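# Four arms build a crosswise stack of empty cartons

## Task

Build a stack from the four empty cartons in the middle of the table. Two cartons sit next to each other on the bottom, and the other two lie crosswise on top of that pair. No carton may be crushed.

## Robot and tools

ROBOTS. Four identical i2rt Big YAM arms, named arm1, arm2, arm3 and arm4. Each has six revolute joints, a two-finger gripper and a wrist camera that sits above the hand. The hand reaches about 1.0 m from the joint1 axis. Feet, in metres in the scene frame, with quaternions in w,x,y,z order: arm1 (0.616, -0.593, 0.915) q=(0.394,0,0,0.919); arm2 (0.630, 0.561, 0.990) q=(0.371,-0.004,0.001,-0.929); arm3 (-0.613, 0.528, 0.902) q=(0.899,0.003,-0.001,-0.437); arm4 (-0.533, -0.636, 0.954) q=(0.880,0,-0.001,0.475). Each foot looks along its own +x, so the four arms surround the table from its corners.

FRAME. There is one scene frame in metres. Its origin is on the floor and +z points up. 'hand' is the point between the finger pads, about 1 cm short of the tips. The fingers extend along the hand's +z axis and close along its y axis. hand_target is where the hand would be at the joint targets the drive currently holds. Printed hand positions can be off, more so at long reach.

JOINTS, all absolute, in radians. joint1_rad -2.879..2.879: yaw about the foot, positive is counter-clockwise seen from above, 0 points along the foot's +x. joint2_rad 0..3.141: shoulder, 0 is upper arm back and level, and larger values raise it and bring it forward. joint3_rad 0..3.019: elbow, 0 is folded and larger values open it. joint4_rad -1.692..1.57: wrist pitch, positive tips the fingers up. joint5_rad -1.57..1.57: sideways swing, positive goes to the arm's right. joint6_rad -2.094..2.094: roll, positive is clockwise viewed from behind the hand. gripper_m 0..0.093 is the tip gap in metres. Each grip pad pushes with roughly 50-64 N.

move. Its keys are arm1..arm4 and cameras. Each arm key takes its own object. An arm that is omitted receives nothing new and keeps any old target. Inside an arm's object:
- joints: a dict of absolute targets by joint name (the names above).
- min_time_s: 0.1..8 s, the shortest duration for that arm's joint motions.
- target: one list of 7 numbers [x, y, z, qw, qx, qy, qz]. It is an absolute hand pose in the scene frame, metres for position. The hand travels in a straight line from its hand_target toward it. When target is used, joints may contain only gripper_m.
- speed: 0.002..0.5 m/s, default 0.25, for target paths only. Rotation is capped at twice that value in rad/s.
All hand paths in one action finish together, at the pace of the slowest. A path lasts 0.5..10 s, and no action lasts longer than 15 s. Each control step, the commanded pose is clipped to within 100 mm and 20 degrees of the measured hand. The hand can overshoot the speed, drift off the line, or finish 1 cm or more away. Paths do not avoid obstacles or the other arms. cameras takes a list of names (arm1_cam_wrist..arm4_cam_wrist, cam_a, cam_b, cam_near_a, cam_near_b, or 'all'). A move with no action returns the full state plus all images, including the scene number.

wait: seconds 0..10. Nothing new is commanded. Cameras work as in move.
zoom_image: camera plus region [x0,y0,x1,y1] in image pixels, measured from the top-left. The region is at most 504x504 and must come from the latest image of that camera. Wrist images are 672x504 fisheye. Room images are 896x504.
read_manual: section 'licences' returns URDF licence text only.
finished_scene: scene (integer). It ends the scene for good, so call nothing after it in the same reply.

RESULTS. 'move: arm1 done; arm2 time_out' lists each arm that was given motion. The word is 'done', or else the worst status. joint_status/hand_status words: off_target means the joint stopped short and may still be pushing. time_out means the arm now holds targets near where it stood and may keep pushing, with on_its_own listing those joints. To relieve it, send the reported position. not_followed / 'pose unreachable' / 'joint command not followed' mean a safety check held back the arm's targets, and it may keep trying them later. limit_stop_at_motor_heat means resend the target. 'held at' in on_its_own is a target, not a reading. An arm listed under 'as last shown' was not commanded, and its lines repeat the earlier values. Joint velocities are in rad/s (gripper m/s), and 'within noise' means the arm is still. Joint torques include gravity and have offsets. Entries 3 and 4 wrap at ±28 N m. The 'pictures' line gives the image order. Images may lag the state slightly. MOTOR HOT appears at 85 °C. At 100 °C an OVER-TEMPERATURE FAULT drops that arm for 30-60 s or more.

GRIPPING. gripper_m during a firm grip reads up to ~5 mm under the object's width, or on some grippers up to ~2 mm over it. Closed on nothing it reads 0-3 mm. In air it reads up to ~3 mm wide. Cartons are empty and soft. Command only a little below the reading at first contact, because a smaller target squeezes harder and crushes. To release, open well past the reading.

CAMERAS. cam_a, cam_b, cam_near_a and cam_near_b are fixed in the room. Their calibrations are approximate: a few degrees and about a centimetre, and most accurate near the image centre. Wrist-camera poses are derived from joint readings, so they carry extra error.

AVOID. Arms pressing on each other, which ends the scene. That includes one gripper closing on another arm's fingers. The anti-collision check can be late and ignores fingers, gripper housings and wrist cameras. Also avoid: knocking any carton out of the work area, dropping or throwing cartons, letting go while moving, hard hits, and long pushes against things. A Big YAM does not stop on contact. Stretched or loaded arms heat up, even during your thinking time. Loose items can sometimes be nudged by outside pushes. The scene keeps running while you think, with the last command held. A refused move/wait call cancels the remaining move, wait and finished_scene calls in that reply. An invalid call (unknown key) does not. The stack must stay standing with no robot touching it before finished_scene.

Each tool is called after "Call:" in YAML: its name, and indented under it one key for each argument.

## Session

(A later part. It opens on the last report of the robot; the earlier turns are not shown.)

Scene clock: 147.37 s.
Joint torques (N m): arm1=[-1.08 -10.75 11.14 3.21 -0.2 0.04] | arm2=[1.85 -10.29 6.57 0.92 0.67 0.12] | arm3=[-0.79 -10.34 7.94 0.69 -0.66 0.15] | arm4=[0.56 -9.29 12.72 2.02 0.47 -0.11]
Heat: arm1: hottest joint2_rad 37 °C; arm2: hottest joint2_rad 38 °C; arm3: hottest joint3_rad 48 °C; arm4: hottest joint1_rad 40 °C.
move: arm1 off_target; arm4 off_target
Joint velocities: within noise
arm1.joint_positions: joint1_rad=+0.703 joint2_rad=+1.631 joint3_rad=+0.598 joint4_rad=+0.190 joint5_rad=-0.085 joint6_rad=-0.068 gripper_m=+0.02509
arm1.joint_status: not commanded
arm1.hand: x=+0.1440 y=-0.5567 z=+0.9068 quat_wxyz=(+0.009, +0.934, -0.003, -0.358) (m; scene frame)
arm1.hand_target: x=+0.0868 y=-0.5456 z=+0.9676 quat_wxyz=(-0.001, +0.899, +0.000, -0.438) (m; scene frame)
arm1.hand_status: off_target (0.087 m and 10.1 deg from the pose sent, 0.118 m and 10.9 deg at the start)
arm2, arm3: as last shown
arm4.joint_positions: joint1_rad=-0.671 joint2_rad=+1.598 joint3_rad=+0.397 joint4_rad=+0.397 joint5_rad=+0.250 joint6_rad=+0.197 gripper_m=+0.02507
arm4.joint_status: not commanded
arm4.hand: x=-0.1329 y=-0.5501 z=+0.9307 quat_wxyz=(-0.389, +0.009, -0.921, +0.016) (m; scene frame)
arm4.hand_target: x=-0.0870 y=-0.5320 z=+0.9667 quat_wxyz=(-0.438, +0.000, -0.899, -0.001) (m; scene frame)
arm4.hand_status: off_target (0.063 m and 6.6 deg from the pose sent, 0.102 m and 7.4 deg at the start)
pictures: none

Call:
move:
  arm1: {"target": [0.078, -0.475, 0.960, 0, 0.8988, 0, -0.4384], "speed": 0.06}
  arm4: {"target": [-0.080, -0.460, 0.963, 0.4384, 0, 0.8988, 0], "speed": 0.06}
  cameras: ["cam_near_a","cam_near_b"]

Scene clock: 149.63 s.
Joint torques (N m): arm1=[-0.56 -9.05 12.45 2.45 -0.42 0.05] | arm2=[2.2 -10.87 6.57 0.79 0.7 0.06] | arm3=[-0.91 -10.29 7.97 0.69 -0.67 0.15] | arm4=[-0.09 -9.29 14.2 2.07 0.66 -0.1]
Heat: arm1: hottest joint2_rad 37 °C; arm2: hottest joint2_rad 38 °C; arm3: hottest joint3_rad 48 °C; arm4: hottest joint1_rad 40 °C.
move: arm1 off_target; arm4 off_target
Joint velocities: within noise
arm1.joint_positions: joint1_rad=+0.528 joint2_rad=+1.638 joint3_rad=+0.621 joint4_rad=+0.187 joint5_rad=-0.213 joint6_rad=-0.176 gripper_m=+0.02509
arm1.joint_status: not commanded
arm1.hand: x=+0.1441 y=-0.4940 z=+0.9135 quat_wxyz=(+0.015, +0.928, -0.011, -0.373) (m; scene frame)
arm1.hand_target: x=+0.0871 y=-0.4769 z=+0.9655 quat_wxyz=(+0.000, +0.899, +0.000, -0.438) (m; scene frame)
arm1.hand_status: off_target (0.083 m and 8.5 deg from the pose sent, 0.118 m and 10.1 deg at the start)
arm2.joint_positions: joint1_rad=+0.353 joint2_rad=+1.620 joint3_rad=+0.801 joint4_rad=-0.251 joint5_rad=+0.780 joint6_rad=+0.904 gripper_m=+0.02508
arm2.joint_status: not commanded
arm2.hand: x=+0.3146 y=+0.1996 z=+1.0460 quat_wxyz=(+0.002, -0.899, +0.000, +0.437) (m; scene frame)
arm2.hand_target: x=+0.3198 y=+0.2001 z=+1.0499 quat_wxyz=(+0.000, -0.899, +0.000, +0.438) (m; scene frame)
arm2.hand_status: not commanded
arm3.joint_positions: joint1_rad=-0.132 joint2_rad=+1.368 joint3_rad=+0.817 joint4_rad=-0.456 joint5_rad=-0.745 joint6_rad=-0.827 gripper_m=+0.02506
arm3.joint_status: not commanded
arm3.hand: x=-0.2857 y=+0.2037 z=+1.0461 quat_wxyz=(-0.437, +0.006, -0.900, -0.002) (m; scene frame)
arm3.hand_target: x=-0.2899 y=+0.1999 z=+1.0501 quat_wxyz=(-0.438, +0.000, -0.899, +0.000) (m; scene frame)
arm3.hand_status: not commanded
arm4.joint_positions: joint1_rad=-0.476 joint2_rad=+1.629 joint3_rad=+0.473 joint4_rad=+0.310 joint5_rad=+0.388 joint6_rad=+0.331 gripper_m=+0.02507
arm4.joint_status: not commanded
arm4.hand: x=-0.1332 y=-0.4869 z=+0.9331 quat_wxyz=(-0.392, +0.016, -0.920, +0.021) (m; scene frame)
arm4.hand_target: x=-0.0860 y=-0.4622 z=+0.9674 quat_wxyz=(-0.438, +0.000, -0.899, +0.000) (m; scene frame)
arm4.hand_status: off_target (0.067 m and 6.6 deg from the pose sent, 0.109 m and 6.6 deg at the start)
pictures: cam_near_a, cam_near_b

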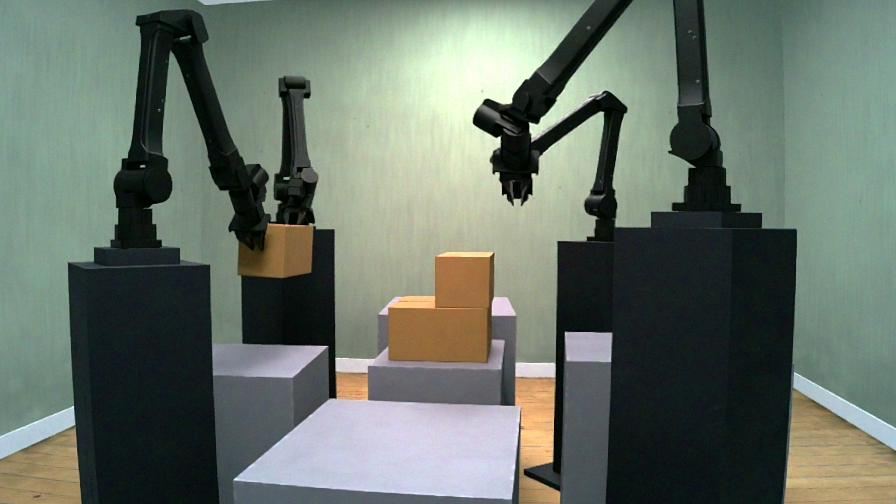

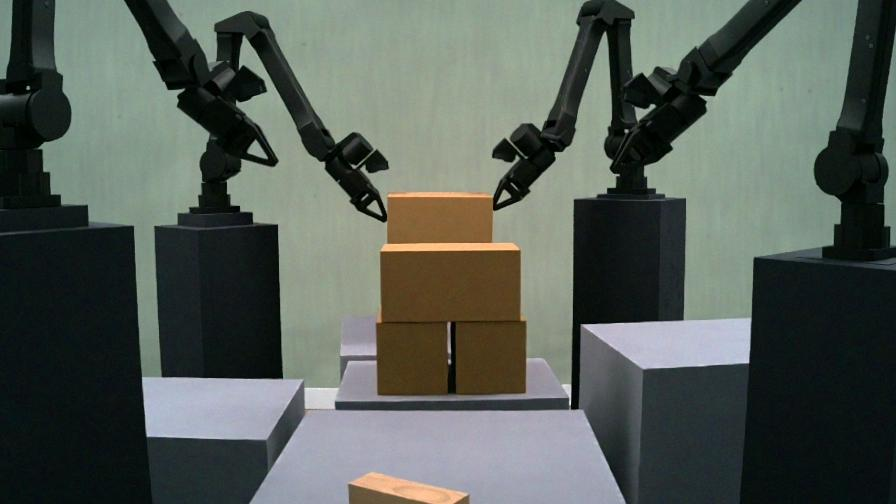

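Call:
move:
  arm1: {"target": [0.072, -0.405, 0.955, 0, 0.8988, 0, -0.4384], "speed": 0.06}
  arm4: {"target": [-0.083, -0.390, 0.963, 0.4384, 0, 0.8988, 0], "speed": 0.06}

Scene clock: 152.37 s.
Joint torques (N m): arm1=[0.21 -10.29 13.12 2.61 -0.7 0.05] | arm2=[2.49 -10.4 6.6 0.73 0.71 0.11] | arm3=[-0.79 -10.29 7.97 0.7 -0.67 0.15] | arm4=[-0.73 -10.17 14.53 2.04 0.83 -0.17]
Heat: arm1: hottest joint3_rad 38 °C; arm2: hottest joint2_rad 38 °C; arm3: hottest joint3_rad 47 °C; arm4: hottest joint1_rad 40 °C.
move: arm1 off_target; arm4 off_target
Joint velocities: within noise
arm1.joint_positions: joint1_rad=+0.372 joint2_rad=+1.708 joint3_rad=+0.694 joint4_rad=+0.135 joint5_rad=-0.320 joint6_rad=-0.274 gripper_m=+0.02509
arm1.joint_status: not commanded
arm1.hand: x=+0.1440 y=-0.4319 z=+0.9026 quat_wxyz=(+0.024, +0.930, -0.022, -0.366) (m; scene frame)
arm1.hand_target: x=+0.0826 y=-0.4088 z=+0.9615 quat_wxyz=(+0.000, +0.899, +0.000, -0.438) (m; scene frame)
arm1.hand_status: off_target (0.093 m and 9.8 deg from the pose sent, 0.122 m and 8.5 deg at the start)
arm2, arm3: as last shown
arm4.joint_positions: joint1_rad=-0.309 joint2_rad=+1.690 joint3_rad=+0.585 joint4_rad=+0.211 joint5_rad=+0.500 joint6_rad=+0.455 gripper_m=+0.02507
arm4.joint_status: not commanded
arm4.hand: x=-0.1319 y=-0.4193 z=+0.9349 quat_wxyz=(-0.397, +0.021, -0.917, +0.023) (m; scene frame)
arm4.hand_target: x=-0.0883 y=-0.3930 z=+0.9669 quat_wxyz=(-0.438, +0.000, -0.899, +0.000) (m; scene frame)
arm4.hand_status: off_target (0.064 m and 6.3 deg from the pose sent, 0.113 m and 6.6 deg at the start)
pictures: none

Call:
move:
  arm1: {"target": [0.072, -0.335, 0.958, 0, 0.8988, 0, -0.4384], "speed": 0.06}
  arm4: {"target": [-0.090, -0.322, 0.960, 0.4384, 0, 0.8988, 0], "speed": 0.06}
  cameras: ["cam_near_a","cam_near_b","arm1_cam_wrist","arm4_cam_wrist"]

Scene clock: 154.70 s.
Joint torques (N m): arm1=[1.03 -11.28 13.45 2.56 -0.93 0.02] | arm2=[1.55 -10.4 6.71 0.85 0.74 0.06] | arm3=[-0.79 -10.29 7.98 0.7 -0.67 0.15] | arm4=[-1.61 -11.22 14.54 1.62 1.06 -0.18]
Heat: arm1: hottest joint3_rad 39 °C; arm2: hottest joint2_rad 37 °C; arm3: hottest joint3_rad 47 °C; arm4: hottest joint1_rad 40 °C.
move: arm1 off_target; arm4 off_target
Joint velocities: within noise
arm1.joint_positions: joint1_rad=+0.231 joint2_rad=+1.766 joint3_rad=+0.799 joint4_rad=+0.050 joint5_rad=-0.414 joint6_rad=-0.367 gripper_m=+0.02509
arm1.joint_status: not commanded
arm1.hand: x=+0.1418 y=-0.3660 z=+0.9040 quat_wxyz=(+0.030, +0.929, -0.033, -0.368) (m; scene frame)
arm1.hand_target: x=+0.0822 y=-0.3403 z=+0.9645 quat_wxyz=(+0.000, +0.899, +0.000, -0.438) (m; scene frame)
arm1.hand_status: off_target (0.094 m and 10.1 deg from the pose sent, 0.133 m and 9.8 deg at the start)
arm2, arm3: as last shown
arm4.joint_positions: joint1_rad=-0.166 joint2_rad=+1.767 joint3_rad=+0.718 joint4_rad=+0.106 joint5_rad=+0.586 joint6_rad=+0.567 gripper_m=+0.02507
arm4.joint_status: not commanded
arm4.hand: x=-0.1350 y=-0.3485 z=+0.9348 quat_wxyz=(-0.403, +0.028, -0.914, +0.021) (m; scene frame)
arm4.hand_target: x=-0.0940 y=-0.3255 z=+0.9633 quat_wxyz=(-0.439, +0.000, -0.899, +0.000) (m; scene frame)
arm4.hand_status: off_target (0.058 m and 5.9 deg from the pose sent, 0.109 m and 6.3 deg at the start)
pictures: arm1_cam_wrist, arm4_cam_wrist, cam_near_a, cam_near_b
camera_calibration:
arm1_cam_wrist: T_world_to_cam=[[0.0260079, 0.996803, -0.0755447, 0.42891], [0.989513, -0.036411, -0.139776, -0.0238794], [-0.14208, -0.0711172, -0.987297, 1.01107], [0, 0, 0, 1]] pos_world=[0.156127, -0.356503, 1.02729]
arm4_cam_wrist: T_world_to_cam=[[0.0449338, -0.996812, 0.0659358, -0.405982], [-0.976128, -0.0578493, -0.209349, 0.0473967], [0.212496, -0.054955, -0.975615, 1.04426], [0, 0, 0, 1]] pos_world=[-0.157393, -0.344558, 1.05549]

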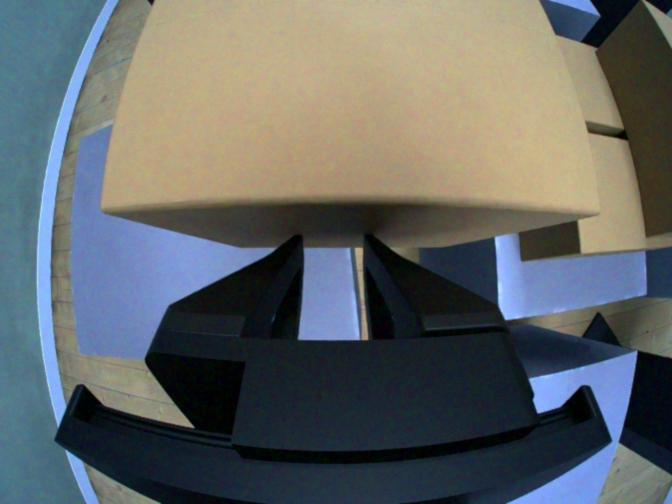

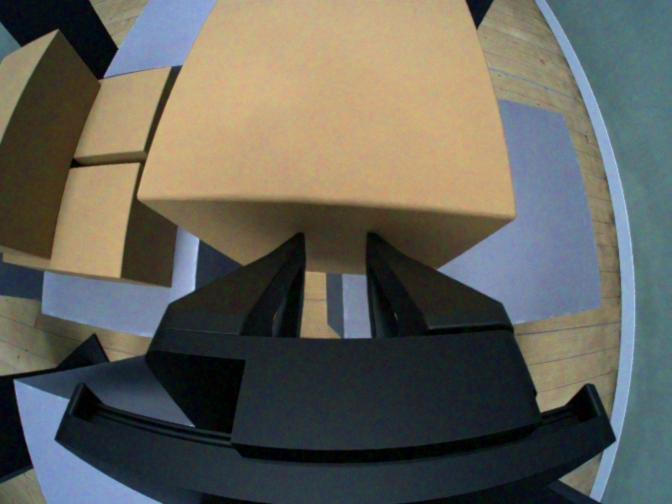

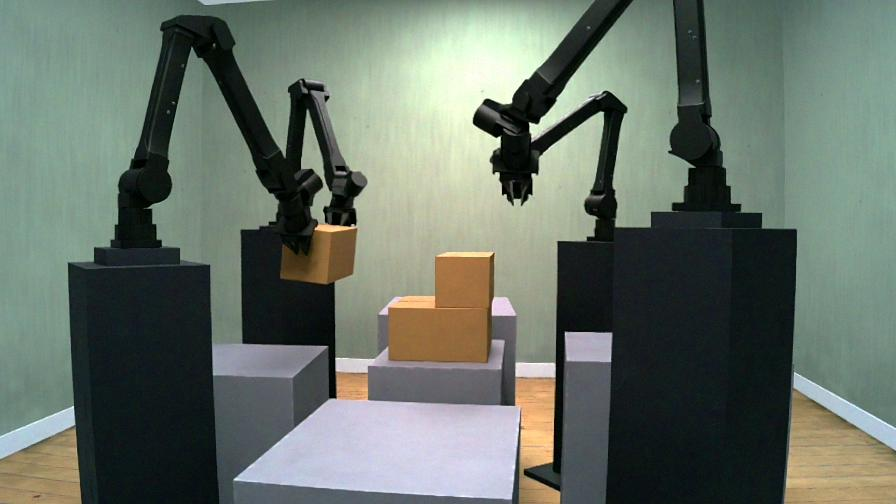

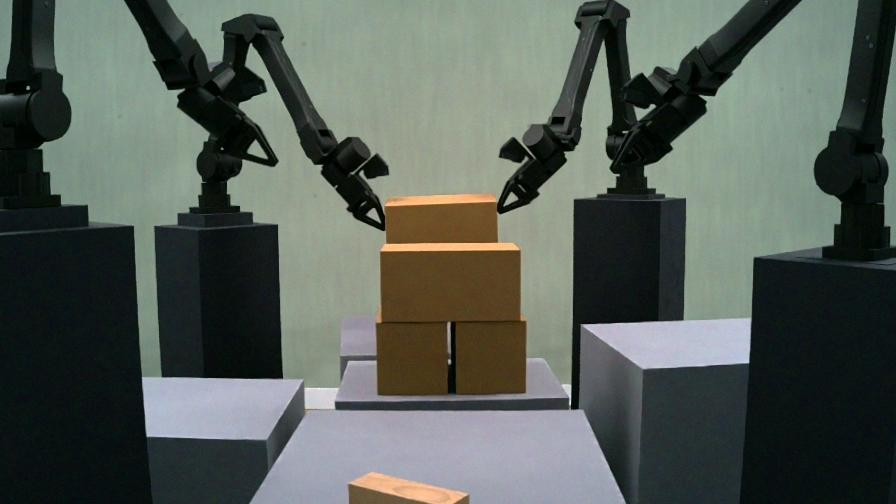

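Call:
move:
  arm1: {"target": [0.065, -0.260, 0.955, -0.0783, 0.8954, 0.0382, -0.4367], "speed": 0.06}
  arm4: {"target": [-0.097, -0.252, 0.956, 0.4367, 0.0382, 0.8954, 0.0783], "speed": 0.06}

Scene clock: 158.00 s.
Joint torques (N m): arm1=[2.02 -12.45 13.35 2.74 -0.97 0.03] | arm2=[1.67 -11.34 6.63 0.85 0.69 0.1] | arm3=[-0.79 -10.34 7.92 0.73 -0.66 0.15] | arm4=[-1.9 -12.45 14.64 2.48 1.08 -0.19]
Heat: arm1: hottest joint3_rad 40 °C; arm2: hottest joint2_rad 37 °C; arm3: hottest joint3_rad 47 °C; arm4: hottest joint1_rad 40 °C.
move: arm1 off_target; arm4 off_target
Joint velocities: within noise
arm1.joint_positions: joint1_rad=+0.136 joint2_rad=+1.849 joint3_rad=+0.912 joint4_rad=+0.049 joint5_rad=-0.379 joint6_rad=-0.543 gripper_m=+0.02509
arm1.joint_status: not commanded
arm1.hand: x=+0.1335 y=-0.2893 z=+0.9002 quat_wxyz=(-0.042, +0.927, +0.002, -0.371) (m; scene frame)
arm1.hand_target: x=+0.0745 y=-0.2668 z=+0.9609 quat_wxyz=(-0.078, +0.895, +0.038, -0.437) (m; scene frame)
arm1.hand_status: off_target (0.092 m and 10.2 deg from the pose sent, 0.141 m and 17.2 deg at the start)
arm2, arm3: as last shown
arm4.joint_positions: joint1_rad=-0.073 joint2_rad=+1.837 joint3_rad=+0.809 joint4_rad=+0.105 joint5_rad=+0.559 joint6_rad=+0.738 gripper_m=+0.02507
arm4.joint_status: not commanded
arm4.hand: x=-0.1441 y=-0.2813 z=+0.9288 quat_wxyz=(-0.400, -0.006, -0.915, -0.049) (m; scene frame)
arm4.hand_target: x=-0.1011 y=-0.2566 z=+0.9597 quat_wxyz=(-0.437, -0.038, -0.895, -0.078) (m; scene frame)
arm4.hand_status: off_target (0.062 m and 6.9 deg from the pose sent, 0.106 m and 14.3 deg at the start)
pictures: none

Call:
move:
  arm1: {"target": [0.063, -0.200, 0.955, -0.0783, 0.8954, 0.0382, -0.4367], "speed": 0.06}
  arm4: {"target": [-0.098, -0.189, 0.956, 0.4367, 0.0382, 0.8954, 0.0783], "speed": 0.06}
  cameras: ["cam_near_a","cam_near_b"]

Scene clock: 160.10 s.
Joint torques (N m): arm1=[3.14 -14.04 13.67 2.41 -1.4 -0.06] | arm2=[1.73 -10.75 6.61 0.69 0.7 0.08] | arm3=[-0.73 -10.29 7.92 0.69 -0.67 0.15] | arm4=[-3.25 -13.57 14.67 1.58 1.27 -0.19]
Heat: arm1: hottest joint3_rad 41 °C; arm2: hottest joint2_rad 37 °C; arm3: hottest joint3_rad 47 °C; arm4: hottest joint1_rad 40 °C.
move: arm1 off_target; arm4 off_target
Joint velocities: within noise
arm1.joint_positions: joint1_rad=+0.040 joint2_rad=+1.929 joint3_rad=+1.041 joint4_rad=-0.023 joint5_rad=-0.429 joint6_rad=-0.594 gripper_m=+0.02509
arm1.joint_status: not commanded
arm1.hand: x=+0.1336 y=-0.2256 z=+0.8966 quat_wxyz=(-0.043, +0.927, -0.013, -0.373) (m; scene frame)
arm1.hand_target: x=+0.0722 y=-0.2081 z=+0.9607 quat_wxyz=(-0.078, +0.895, +0.038, -0.437) (m; scene frame)
arm1.hand_status: off_target (0.095 m and 10.8 deg from the pose sent, 0.126 m and 10.2 deg at the start)
arm2, arm3: as last shown
arm4.joint_positions: joint1_rad=+0.018 joint2_rad=+1.920 joint3_rad=+0.983 joint4_rad=+0.015 joint5_rad=+0.605 joint6_rad=+0.806 gripper_m=+0.02507
arm4.joint_status: not commanded
arm4.hand: x=-0.1430 y=-0.2049 z=+0.9373 quat_wxyz=(-0.411, -0.003, -0.909, -0.067) (m; scene frame)
arm4.hand_target: x=-0.1008 y=-0.1931 z=+0.9581 quat_wxyz=(-0.437, -0.038, -0.895, -0.078) (m; scene frame)
arm4.hand_status: off_target (0.051 m and 5.4 deg from the pose sent, 0.107 m and 6.9 deg at the start)
pictures: cam_near_a, cam_near_b

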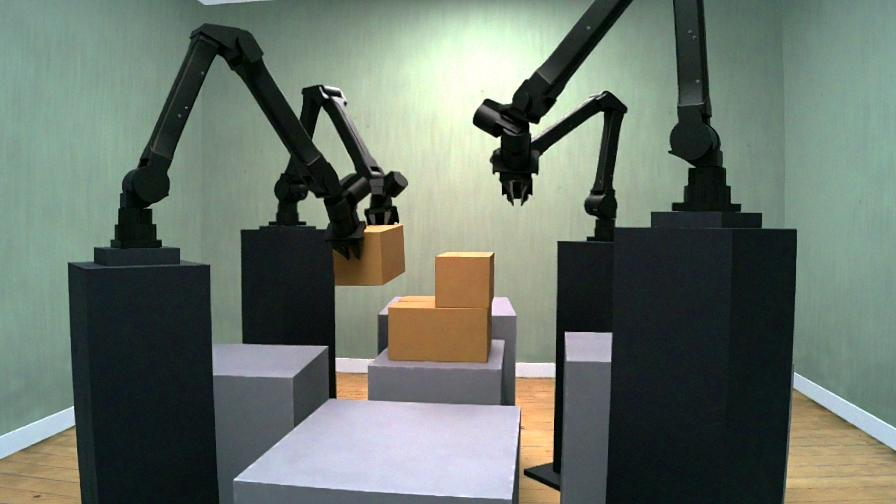

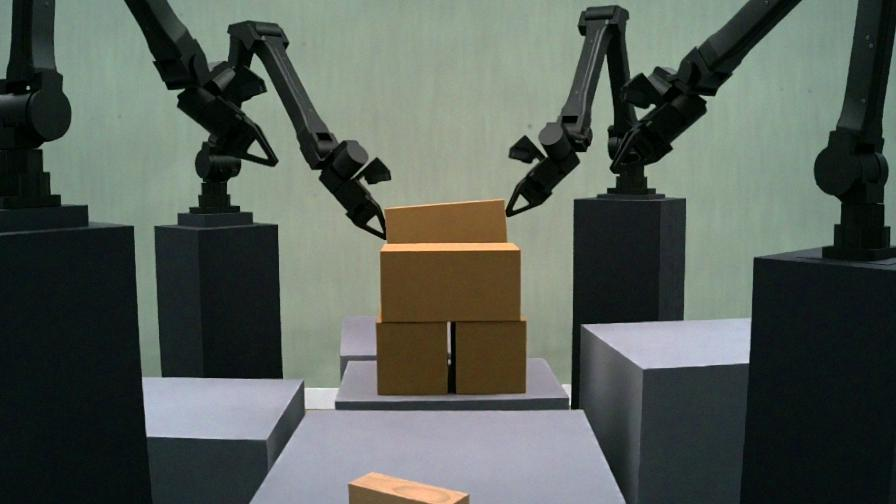

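Call:
move:
  arm1: {"target": [0.063, -0.140, 0.967, -0.0783, 0.8954, 0.0382, -0.4367], "speed": 0.05}
  arm4: {"target": [-0.096, -0.148, 0.948, 0.4367, 0.0382, 0.8954, 0.0783], "speed": 0.05}
  cameras: ["cam_near_a","cam_near_b","arm1_cam_wrist","arm4_cam_wrist"]

Scene clock: 162.80 s.
Joint torques (N m): arm1=[3.66 -14.8 14.04 2.3 -1.35 0.18] | arm2=[2.02 -10.81 6.75 0.76 0.71 0.09] | arm3=[-0.73 -10.34 7.97 0.72 -0.67 0.16] | arm4=[-3.72 -15.38 14.94 1.58 1.62 -0.19]
Heat: arm1: hottest joint3_rad 42 °C; arm2: hottest joint2_rad 37 °C; arm3: hottest joint3_rad 47 °C; arm4: hottest joint1_rad 40 °C.
move: arm1 off_target; arm4 off_target
Joint velocities: within noise
arm1.joint_positions: joint1_rad=-0.040 joint2_rad=+1.987 joint3_rad=+1.197 joint4_rad=-0.139 joint5_rad=-0.488 joint6_rad=-0.677 gripper_m=+0.02509
arm1.joint_status: not commanded
arm1.hand: x=+0.1310 y=-0.1636 z=+0.9106 quat_wxyz=(-0.046, +0.924, -0.004, -0.380) (m; scene frame)
arm1.hand_target: x=+0.0714 y=-0.1488 z=+0.9719 quat_wxyz=(-0.077, +0.895, +0.039, -0.437) (m; scene frame)
arm1.hand_status: off_target (0.091 m and 9.5 deg from the pose sent, 0.131 m and 10.8 deg at the start; pose on its path clipped on 8 of 60 steps)
arm2, arm3: as last shown
arm4.joint_positions: joint1_rad=+0.070 joint2_rad=+2.000 joint3_rad=+1.096 joint4_rad=-0.047 joint5_rad=+0.622 joint6_rad=+0.842 gripper_m=+0.02507
arm4.joint_status: not commanded
arm4.hand: x=-0.1496 y=-0.1601 z=+0.9260 quat_wxyz=(-0.406, +0.006, -0.911, -0.068) (m; scene frame)
arm4.hand_target: x=-0.0994 y=-0.1532 z=+0.9503 quat_wxyz=(-0.437, -0.038, -0.895, -0.078) (m; scene frame)
arm4.hand_status: off_target (0.059 m and 6.5 deg from the pose sent, 0.075 m and 5.4 deg at the start)
pictures: arm1_cam_wrist, arm4_cam_wrist, cam_near_a, cam_near_b
camera_calibration:
arm1_cam_wrist: T_world_to_cam=[[0.0299716, 0.995724, 0.0873783, 0.0789252], [0.986161, -0.0151962, -0.165094, 0.0220122], [-0.16306, 0.0911172, -0.9824, 1.05527], [0, 0, 0, 1]] pos_world=[0.148, -0.174407, 1.03344]
arm4_cam_wrist: T_world_to_cam=[[0.076085, -0.990562, -0.114011, -0.0446091], [-0.973621, -0.0491379, -0.222819, 0.056344], [0.215113, 0.127957, -0.96817, 1.07183], [0, 0, 0, 1]] pos_world=[-0.172314, -0.178568, 1.04518]

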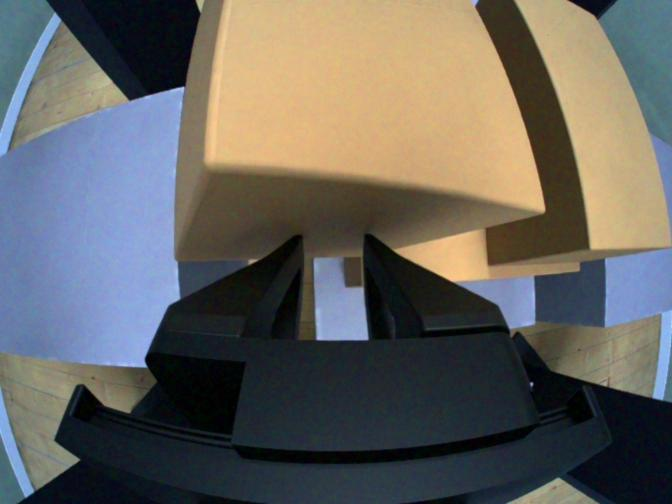

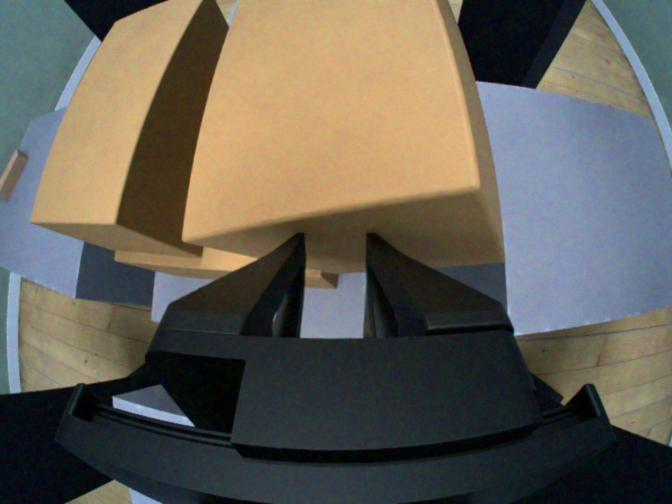

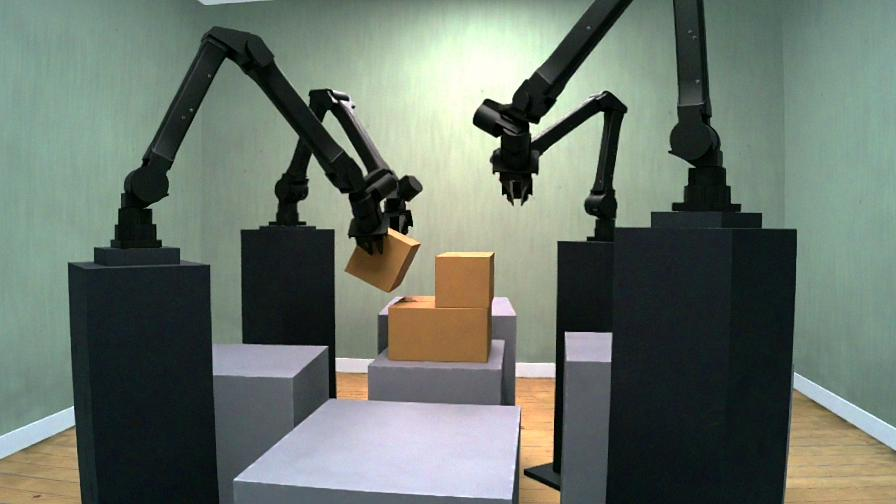

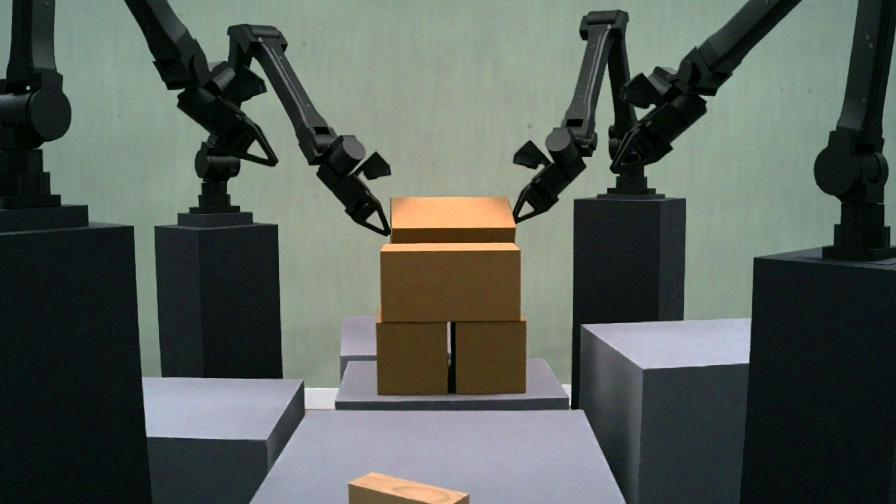

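Call:
move:
  arm1: {"target": [0.063, -0.135, 0.972, -0.1945, 0.8775, 0.0949, -0.4280], "speed": 0.05}
  arm4: {"target": [-0.092, -0.140, 0.958, 0.4280, 0.0949, 0.8775, 0.1945], "speed": 0.05}
  cameras: ["cam_near_a","cam_near_b","arm1_cam_wrist","arm4_cam_wrist"]

Scene clock: 167.97 s.
Joint torques (N m): arm1=[5.83 -16.09 9.33 4.53 -1.52 0.15] | arm2=[1.67 -10.29 6.68 0.73 0.68 0.06] | arm3=[-0.79 -10.23 7.95 0.69 -0.67 0.15] | arm4=[-5.77 -16.97 9.4 2.78 1.74 -0.27]
Heat: arm1: hottest joint3_rad 45 °C; arm2: hottest joint2_rad 37 °C; arm3: hottest joint3_rad 47 °C; arm4: hottest joint3_rad 42 °C.
move: arm1 off_target; arm4 off_target
Joint velocities: within noise
arm1.joint_positions: joint1_rad=-0.040 joint2_rad=+1.987 joint3_rad=+1.197 joint4_rad=-0.016 joint5_rad=-0.343 joint6_rad=-0.808 gripper_m=+0.02509
arm1.joint_status: not commanded
arm1.hand: x=+0.1295 y=-0.1269 z=+0.9215 quat_wxyz=(-0.164, +0.915, +0.044, -0.365) (m; scene frame)
arm1.hand_target: x=+0.0693 y=-0.1412 z=+0.9745 quat_wxyz=(-0.192, +0.878, +0.095, -0.428) (m; scene frame)
arm1.hand_status: off_target (0.084 m and 10.8 deg from the pose sent, 0.096 m and 21.8 deg at the start)
arm2, arm3: as last shown
arm4.joint_positions: joint1_rad=+0.073 joint2_rad=+2.000 joint3_rad=+1.096 joint4_rad=+0.137 joint5_rad=+0.499 joint6_rad=+0.950 gripper_m=+0.02506
arm4.joint_status: not commanded
arm4.hand: x=-0.1484 y=-0.1169 z=+0.9440 quat_wxyz=(-0.395, -0.046, -0.895, -0.200) (m; scene frame)
arm4.hand_target: x=-0.0958 y=-0.1429 z=+0.9584 quat_wxyz=(-0.428, -0.095, -0.878, -0.193) (m; scene frame)
arm4.hand_status: off_target (0.063 m and 7.1 deg from the pose sent, 0.069 m and 19.1 deg at the start)
pictures: arm1_cam_wrist, arm4_cam_wrist, cam_near_a, cam_near_b
camera_calibration:
arm1_cam_wrist: T_world_to_cam=[[0.0267964, 0.940937, 0.33752, -0.19552], [0.990058, 0.0216589, -0.138984, 0.00599844], [-0.138085, 0.337888, -0.931002, 1.04306], [0, 0, 0, 1]] pos_world=[0.143332, -0.168596, 1.03792]
arm4_cam_wrist: T_world_to_cam=[[0.0853868, -0.917461, -0.388554, 0.269195], [-0.976881, -0.000377862, -0.213783, 0.0604218], [0.19599, 0.397825, -0.896283, 1.04435], [0, 0, 0, 1]] pos_world=[-0.168644, -0.168471, 1.05355]

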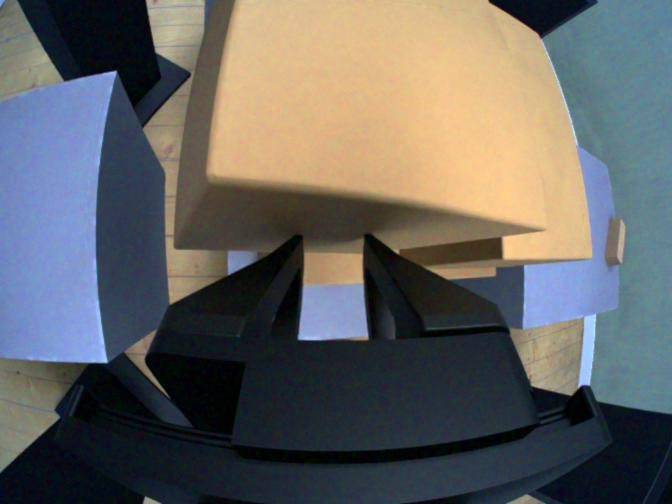

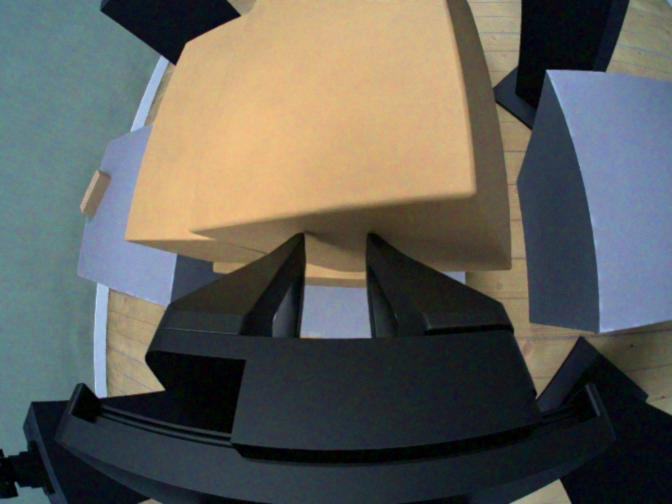

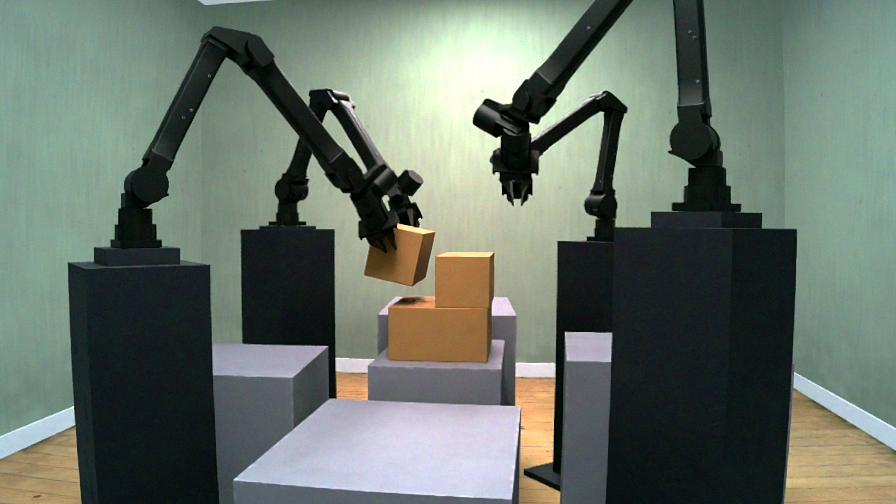

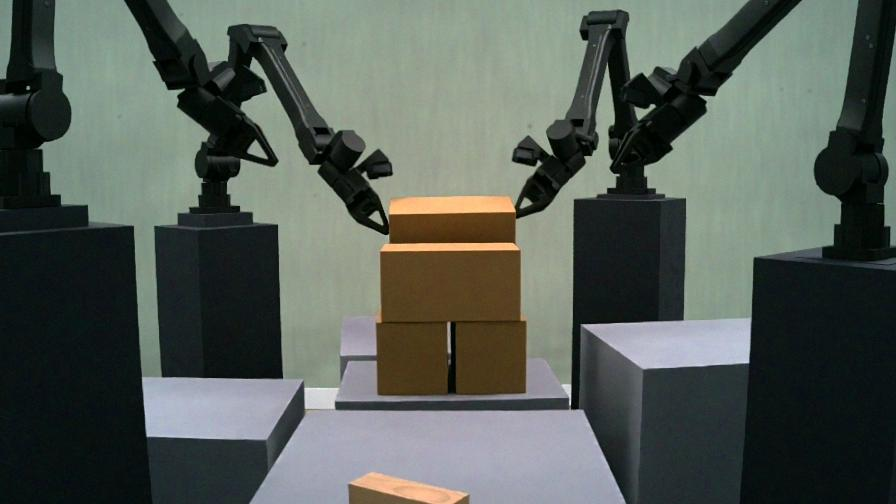

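Call:
move:
  arm1: {"target": [0.063, -0.138, 0.972, -0.3000, 0.8472, 0.1463, -0.4132], "speed": 0.05}
  arm4: {"target": [-0.092, -0.142, 0.956, 0.4132, 0.1463, 0.8472, 0.3000], "speed": 0.05}
  cameras: ["cam_near_a","cam_near_b","arm1_cam_wrist","arm4_cam_wrist"]

Scene clock: 171.83 s.
Joint torques (N m): arm1=[7.71 -15.62 7.69 3.81 -1.09 0.14] | arm2=[1.26 -11.22 6.83 0.77 0.74 0.06] | arm3=[-0.79 -10.29 7.97 0.73 -0.67 0.16] | arm4=[-6.89 -15.79 7.84 2.69 1.29 -0.25]
Heat: arm1: hottest joint3_rad 45 °C; arm2: hottest joint2_rad 37 °C; arm3: hottest joint3_rad 47 °C; arm4: hottest joint3_rad 42 °C.
move: arm1 off_target; arm4 off_target
Joint velocities: within noise
arm1.joint_positions: joint1_rad=-0.030 joint2_rad=+1.987 joint3_rad=+1.138 joint4_rad=+0.221 joint5_rad=-0.231 joint6_rad=-0.939 gripper_m=+0.02509
arm1.joint_status: not commanded
arm1.hand: x=+0.1284 y=-0.1076 z=+0.9346 quat_wxyz=(-0.286, +0.881, +0.096, -0.364) (m; scene frame)
arm1.hand_target: x=+0.0685 y=-0.1420 z=+0.9726 quat_wxyz=(-0.298, +0.848, +0.146, -0.414) (m; scene frame)
arm1.hand_status: off_target (0.081 m and 9.1 deg from the pose sent, 0.084 m and 21.7 deg at the start)
arm2, arm3: as last shown
arm4.joint_positions: joint1_rad=+0.067 joint2_rad=+2.000 joint3_rad=+1.020 joint4_rad=+0.397 joint5_rad=+0.409 joint6_rad=+1.056 gripper_m=+0.02506
arm4.joint_status: not commanded
arm4.hand: x=-0.1529 y=-0.1052 z=+0.9559 quat_wxyz=(-0.385, -0.096, -0.861, -0.317) (m; scene frame)
arm4.hand_target: x=-0.0970 y=-0.1446 z=+0.9565 quat_wxyz=(-0.413, -0.146, -0.847, -0.299) (m; scene frame)
arm4.hand_status: off_target (0.071 m and 7.1 deg from the pose sent, 0.063 m and 17.3 deg at the start)
pictures: arm1_cam_wrist, arm4_cam_wrist, cam_near_a, cam_near_b
camera_calibration:
arm1_cam_wrist: T_world_to_cam=[[0.0274507, 0.815825, 0.577646, -0.456141], [0.987427, 0.067862, -0.142767, 0.0173687], [-0.155673, 0.574303, -0.803705, 0.95738], [0, 0, 0, 1]] pos_world=[0.14441, -0.178874, 1.03542]
arm4_cam_wrist: T_world_to_cam=[[0.0883734, -0.782816, -0.615946, 0.516985], [-0.977268, 0.0514945, -0.20566, 0.0561922], [0.192711, 0.620119, -0.76047, 0.944277], [0, 0, 0, 1]] pos_world=[-0.172746, -0.183753, 1.04809]

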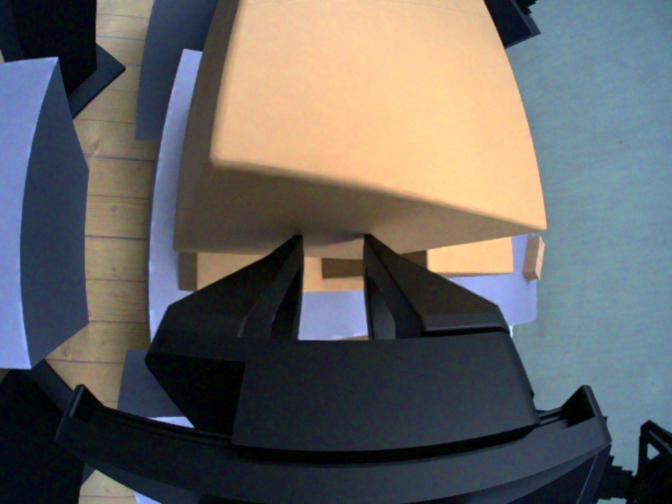

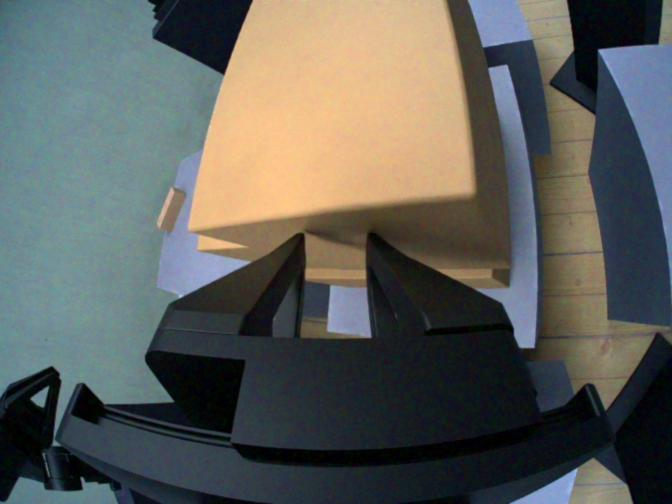

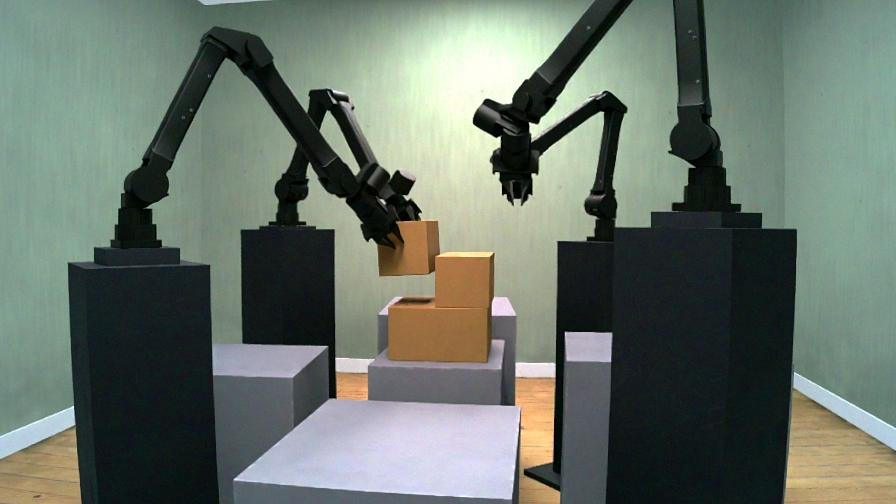

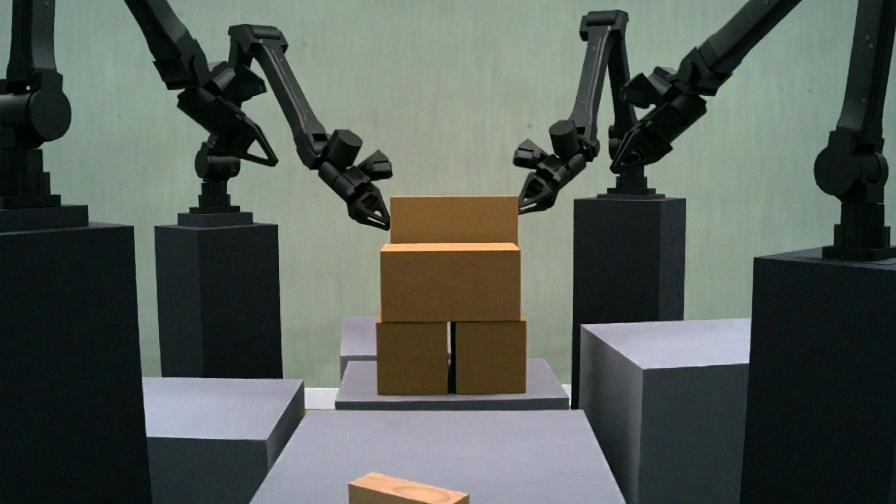

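Call:
move:
  arm1: {"target": [0.072, -0.168, 0.972, -0.3000, 0.8472, 0.1463, -0.4132], "speed": 0.04}
  arm4: {"target": [-0.084, -0.172, 0.956, 0.4132, 0.1463, 0.8472, 0.3000], "speed": 0.04}
  cameras: ["cam_near_a","cam_near_b","cam_b","arm4_cam_wrist"]

Scene clock: 174.10 s.
Joint torques (N m): arm1=[7.65 -17.96 7.27 3.84 -1.19 0.18] | arm2=[1.96 -10.4 6.6 0.92 0.67 0.07] | arm3=[-0.73 -10.29 7.95 0.72 -0.67 0.15] | arm4=[-5.83 -17.08 7.88 2.91 1.2 -0.42]
Heat: arm1: hottest joint3_rad 44 °C; arm2: hottest joint2_rad 37 °C; arm3: hottest joint3_rad 47 °C; arm4: hottest joint3_rad 42 °C.
move: arm1 off_target; arm4 off_target
Joint velocities: within noise
arm1.joint_positions: joint1_rad=-0.002 joint2_rad=+1.978 joint3_rad=+1.048 joint4_rad=+0.265 joint5_rad=-0.205 joint6_rad=-0.931 gripper_m=+0.02509
arm1.joint_status: not commanded
arm1.hand: x=+0.1398 y=-0.1415 z=+0.9089 quat_wxyz=(-0.274, +0.890, +0.098, -0.351) (m; scene frame)
arm1.hand_target: x=+0.0779 y=-0.1720 z=+0.9718 quat_wxyz=(-0.298, +0.847, +0.146, -0.415) (m; scene frame)
arm1.hand_status: off_target (0.096 m and 10.8 deg from the pose sent, 0.091 m and 9.1 deg at the start)
arm2.joint_positions: joint1_rad=+0.353 joint2_rad=+1.620 joint3_rad=+0.801 joint4_rad=-0.251 joint5_rad=+0.780 joint6_rad=+0.904 gripper_m=+0.02508
arm2.joint_status: not commanded
arm2.hand: x=+0.3146 y=+0.1996 z=+1.0460 quat_wxyz=(+0.002, -0.899, +0.000, +0.437) (m; scene frame)
arm2.hand_target: x=+0.3198 y=+0.2001 z=+1.0499 quat_wxyz=(+0.000, -0.899, +0.000, +0.438) (m; scene frame)
arm2.hand_status: not commanded
arm3.joint_positions: joint1_rad=-0.132 joint2_rad=+1.368 joint3_rad=+0.817 joint4_rad=-0.456 joint5_rad=-0.745 joint6_rad=-0.827 gripper_m=+0.02506
arm3.joint_status: not commanded
arm3.hand: x=-0.2857 y=+0.2037 z=+1.0461 quat_wxyz=(-0.437, +0.006, -0.900, -0.002) (m; scene frame)
arm3.hand_target: x=-0.2899 y=+0.1999 z=+1.0501 quat_wxyz=(-0.438, +0.000, -0.899, +0.000) (m; scene frame)
arm3.hand_status: not commanded
arm4.joint_positions: joint1_rad=+0.006 joint2_rad=+2.000 joint3_rad=+0.955 joint4_rad=+0.436 joint5_rad=+0.371 joint6_rad=+1.046 gripper_m=+0.02506
arm4.joint_status: not commanded
arm4.hand: x=-0.1389 y=-0.1444 z=+0.9361 quat_wxyz=(-0.377, -0.107, -0.869, -0.303) (m; scene frame)
arm4.hand_target: x=-0.0875 y=-0.1742 z=+0.9560 quat_wxyz=(-0.414, -0.146, -0.848, -0.299) (m; scene frame)
arm4.hand_status: off_target (0.065 m and 6.6 deg from the pose sent, 0.096 m and 7.1 deg at the start)
pictures: arm4_cam_wrist, cam_b, cam_near_a, cam_near_b
camera_calibration:
arm4_cam_wrist: T_world_to_cam=[[0.0530941, -0.795903, -0.603091, 0.454002], [-0.981196, 0.07065, -0.179618, 0.0455844], [0.185567, 0.601287, -0.777186, 0.962831], [0, 0, 0, 1]] pos_world=[-0.158048, -0.220817, 1.03029]

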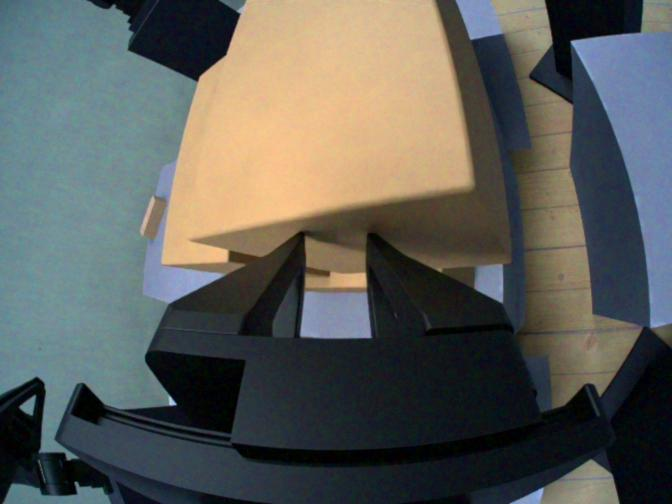

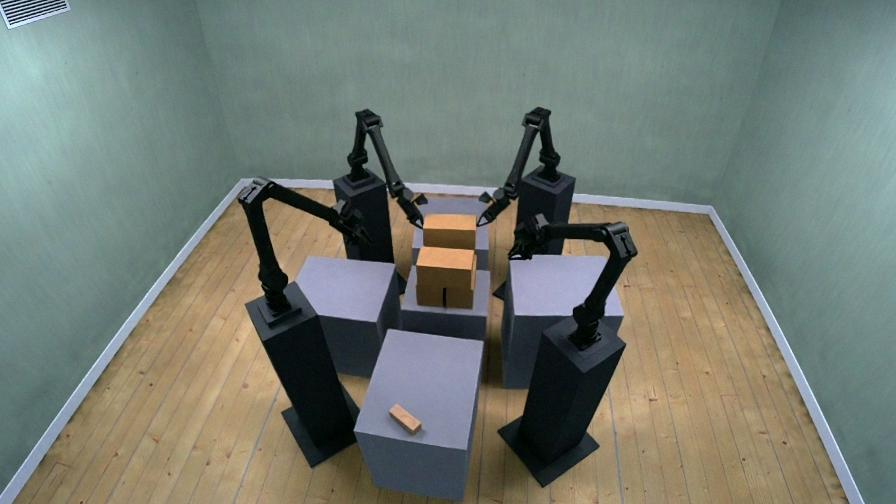

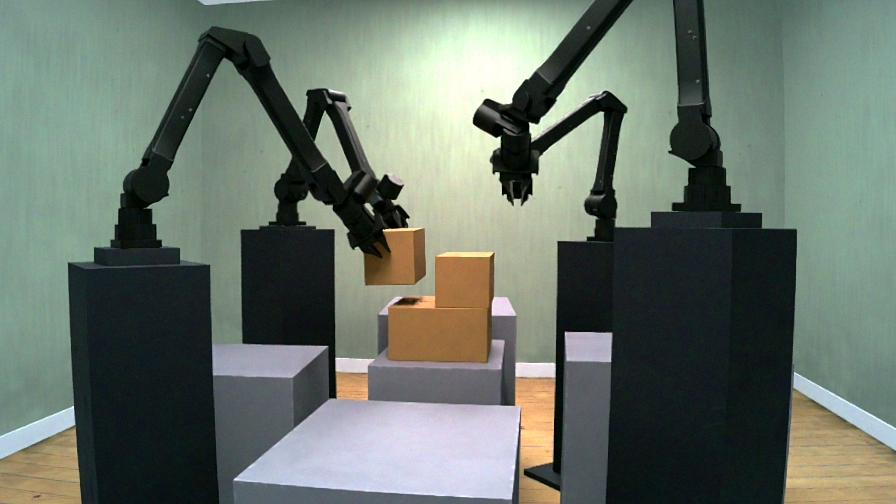

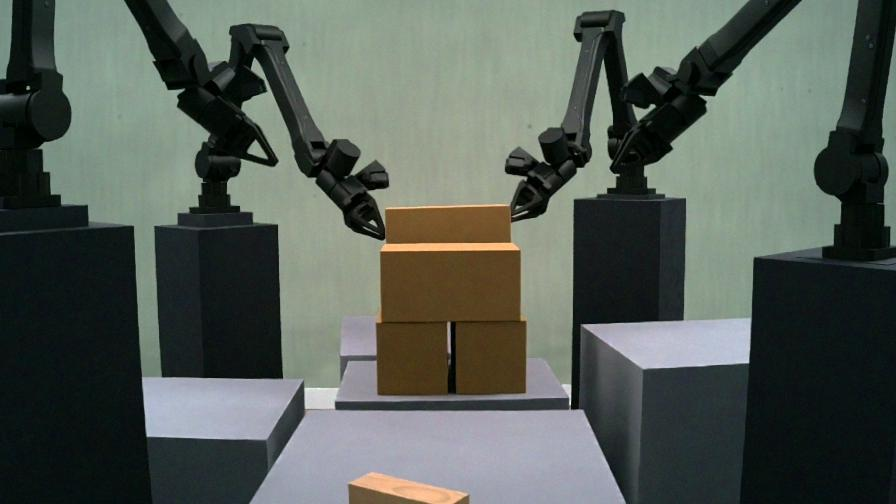

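Call:
move:
  arm1: {"target":[0.072,-0.137,0.972,-0.3000,0.8472,0.1463,-0.4132],"speed":0.04}
  arm4: {"target":[-0.084,-0.135,0.956,0.4132,0.1463,0.8472,0.3000],"speed":0.04}
  cameras: ["cam_near_a","cam_near_b"]

Scene clock: 178.43 s.
Joint torques (N m): arm1=[4.31 -15.56 11.81 2.44 -1.46 0.05] | arm2=[2.08 -11.28 6.63 0.85 0.68 0.04] | arm3=[-0.79 -10.4 7.97 0.72 -0.67 0.15] | arm4=[-3.55 -14.86 14.64 1.94 1.56 -0.2]
Heat: arm1: hottest joint3_rad 44 °C; arm2: hottest joint2_rad 37 °C; arm3: hottest joint3_rad 47 °C; arm4: hottest joint3_rad 42 °C.
move: arm1 off_target; arm4 off_target
Joint velocities: within noise
arm1.joint_positions: joint1_rad=-0.002 joint2_rad=+1.973 joint3_rad=+1.042 joint4_rad=+0.265 joint5_rad=-0.228 joint6_rad=-0.939 gripper_m=+0.02509
arm1.joint_status: not commanded
arm1.hand: x=+0.1387 y=-0.1463 z=+0.9100 quat_wxyz=(-0.268, +0.889, +0.106, -0.357) (m; scene frame)
arm1.hand_target: x=+0.0792 y=-0.1444 z=+0.9756 quat_wxyz=(-0.300, +0.847, +0.146, -0.414) (m; scene frame)
arm1.hand_status: off_target (0.092 m and 10.0 deg from the pose sent, 0.093 m and 10.8 deg at the start)
arm2, arm3: as last shown
arm4.joint_positions: joint1_rad=+0.011 joint2_rad=+2.003 joint3_rad=+0.961 joint4_rad=+0.402 joint5_rad=+0.393 joint6_rad=+1.048 gripper_m=+0.02506
arm4.joint_status: not commanded
arm4.hand: x=-0.1402 y=-0.1478 z=+0.9306 quat_wxyz=(-0.378, -0.108, -0.874, -0.286) (m; scene frame)
arm4.hand_target: x=-0.0880 y=-0.1409 z=+0.9586 quat_wxyz=(-0.413, -0.146, -0.847, -0.300) (m; scene frame)
arm4.hand_status: off_target (0.063 m and 6.9 deg from the pose sent, 0.059 m and 6.6 deg at the start)
pictures: cam_near_a, cam_near_b

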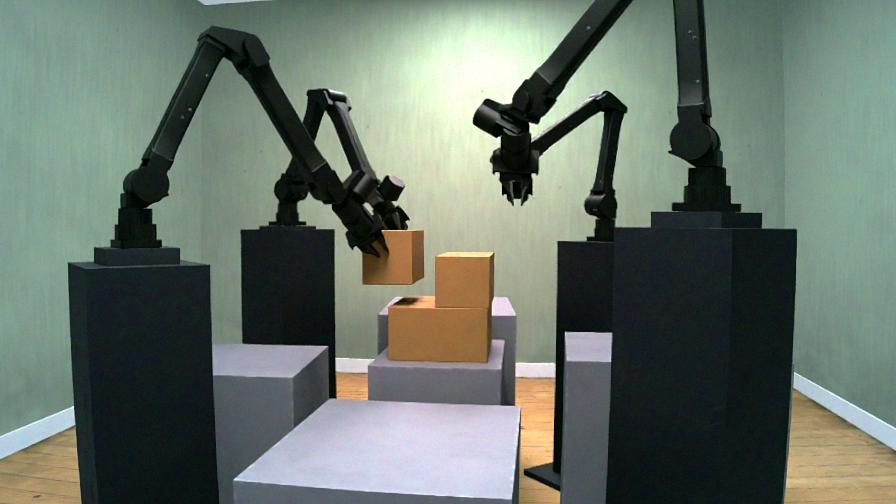

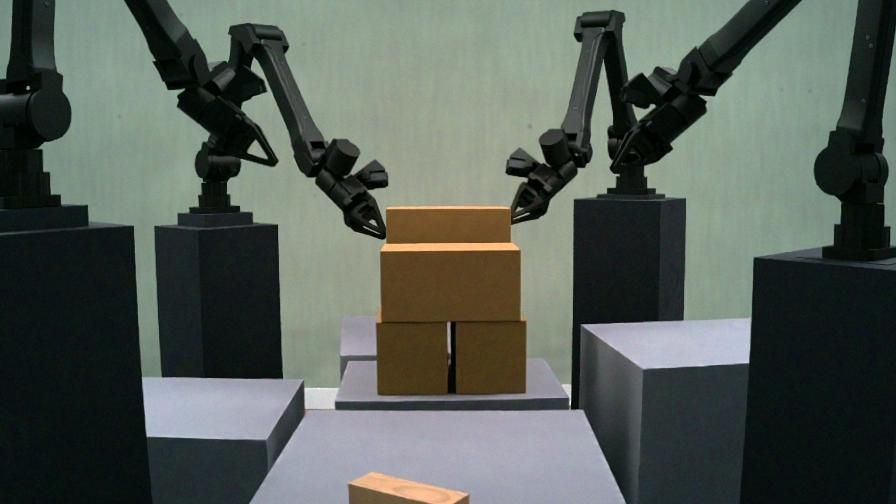

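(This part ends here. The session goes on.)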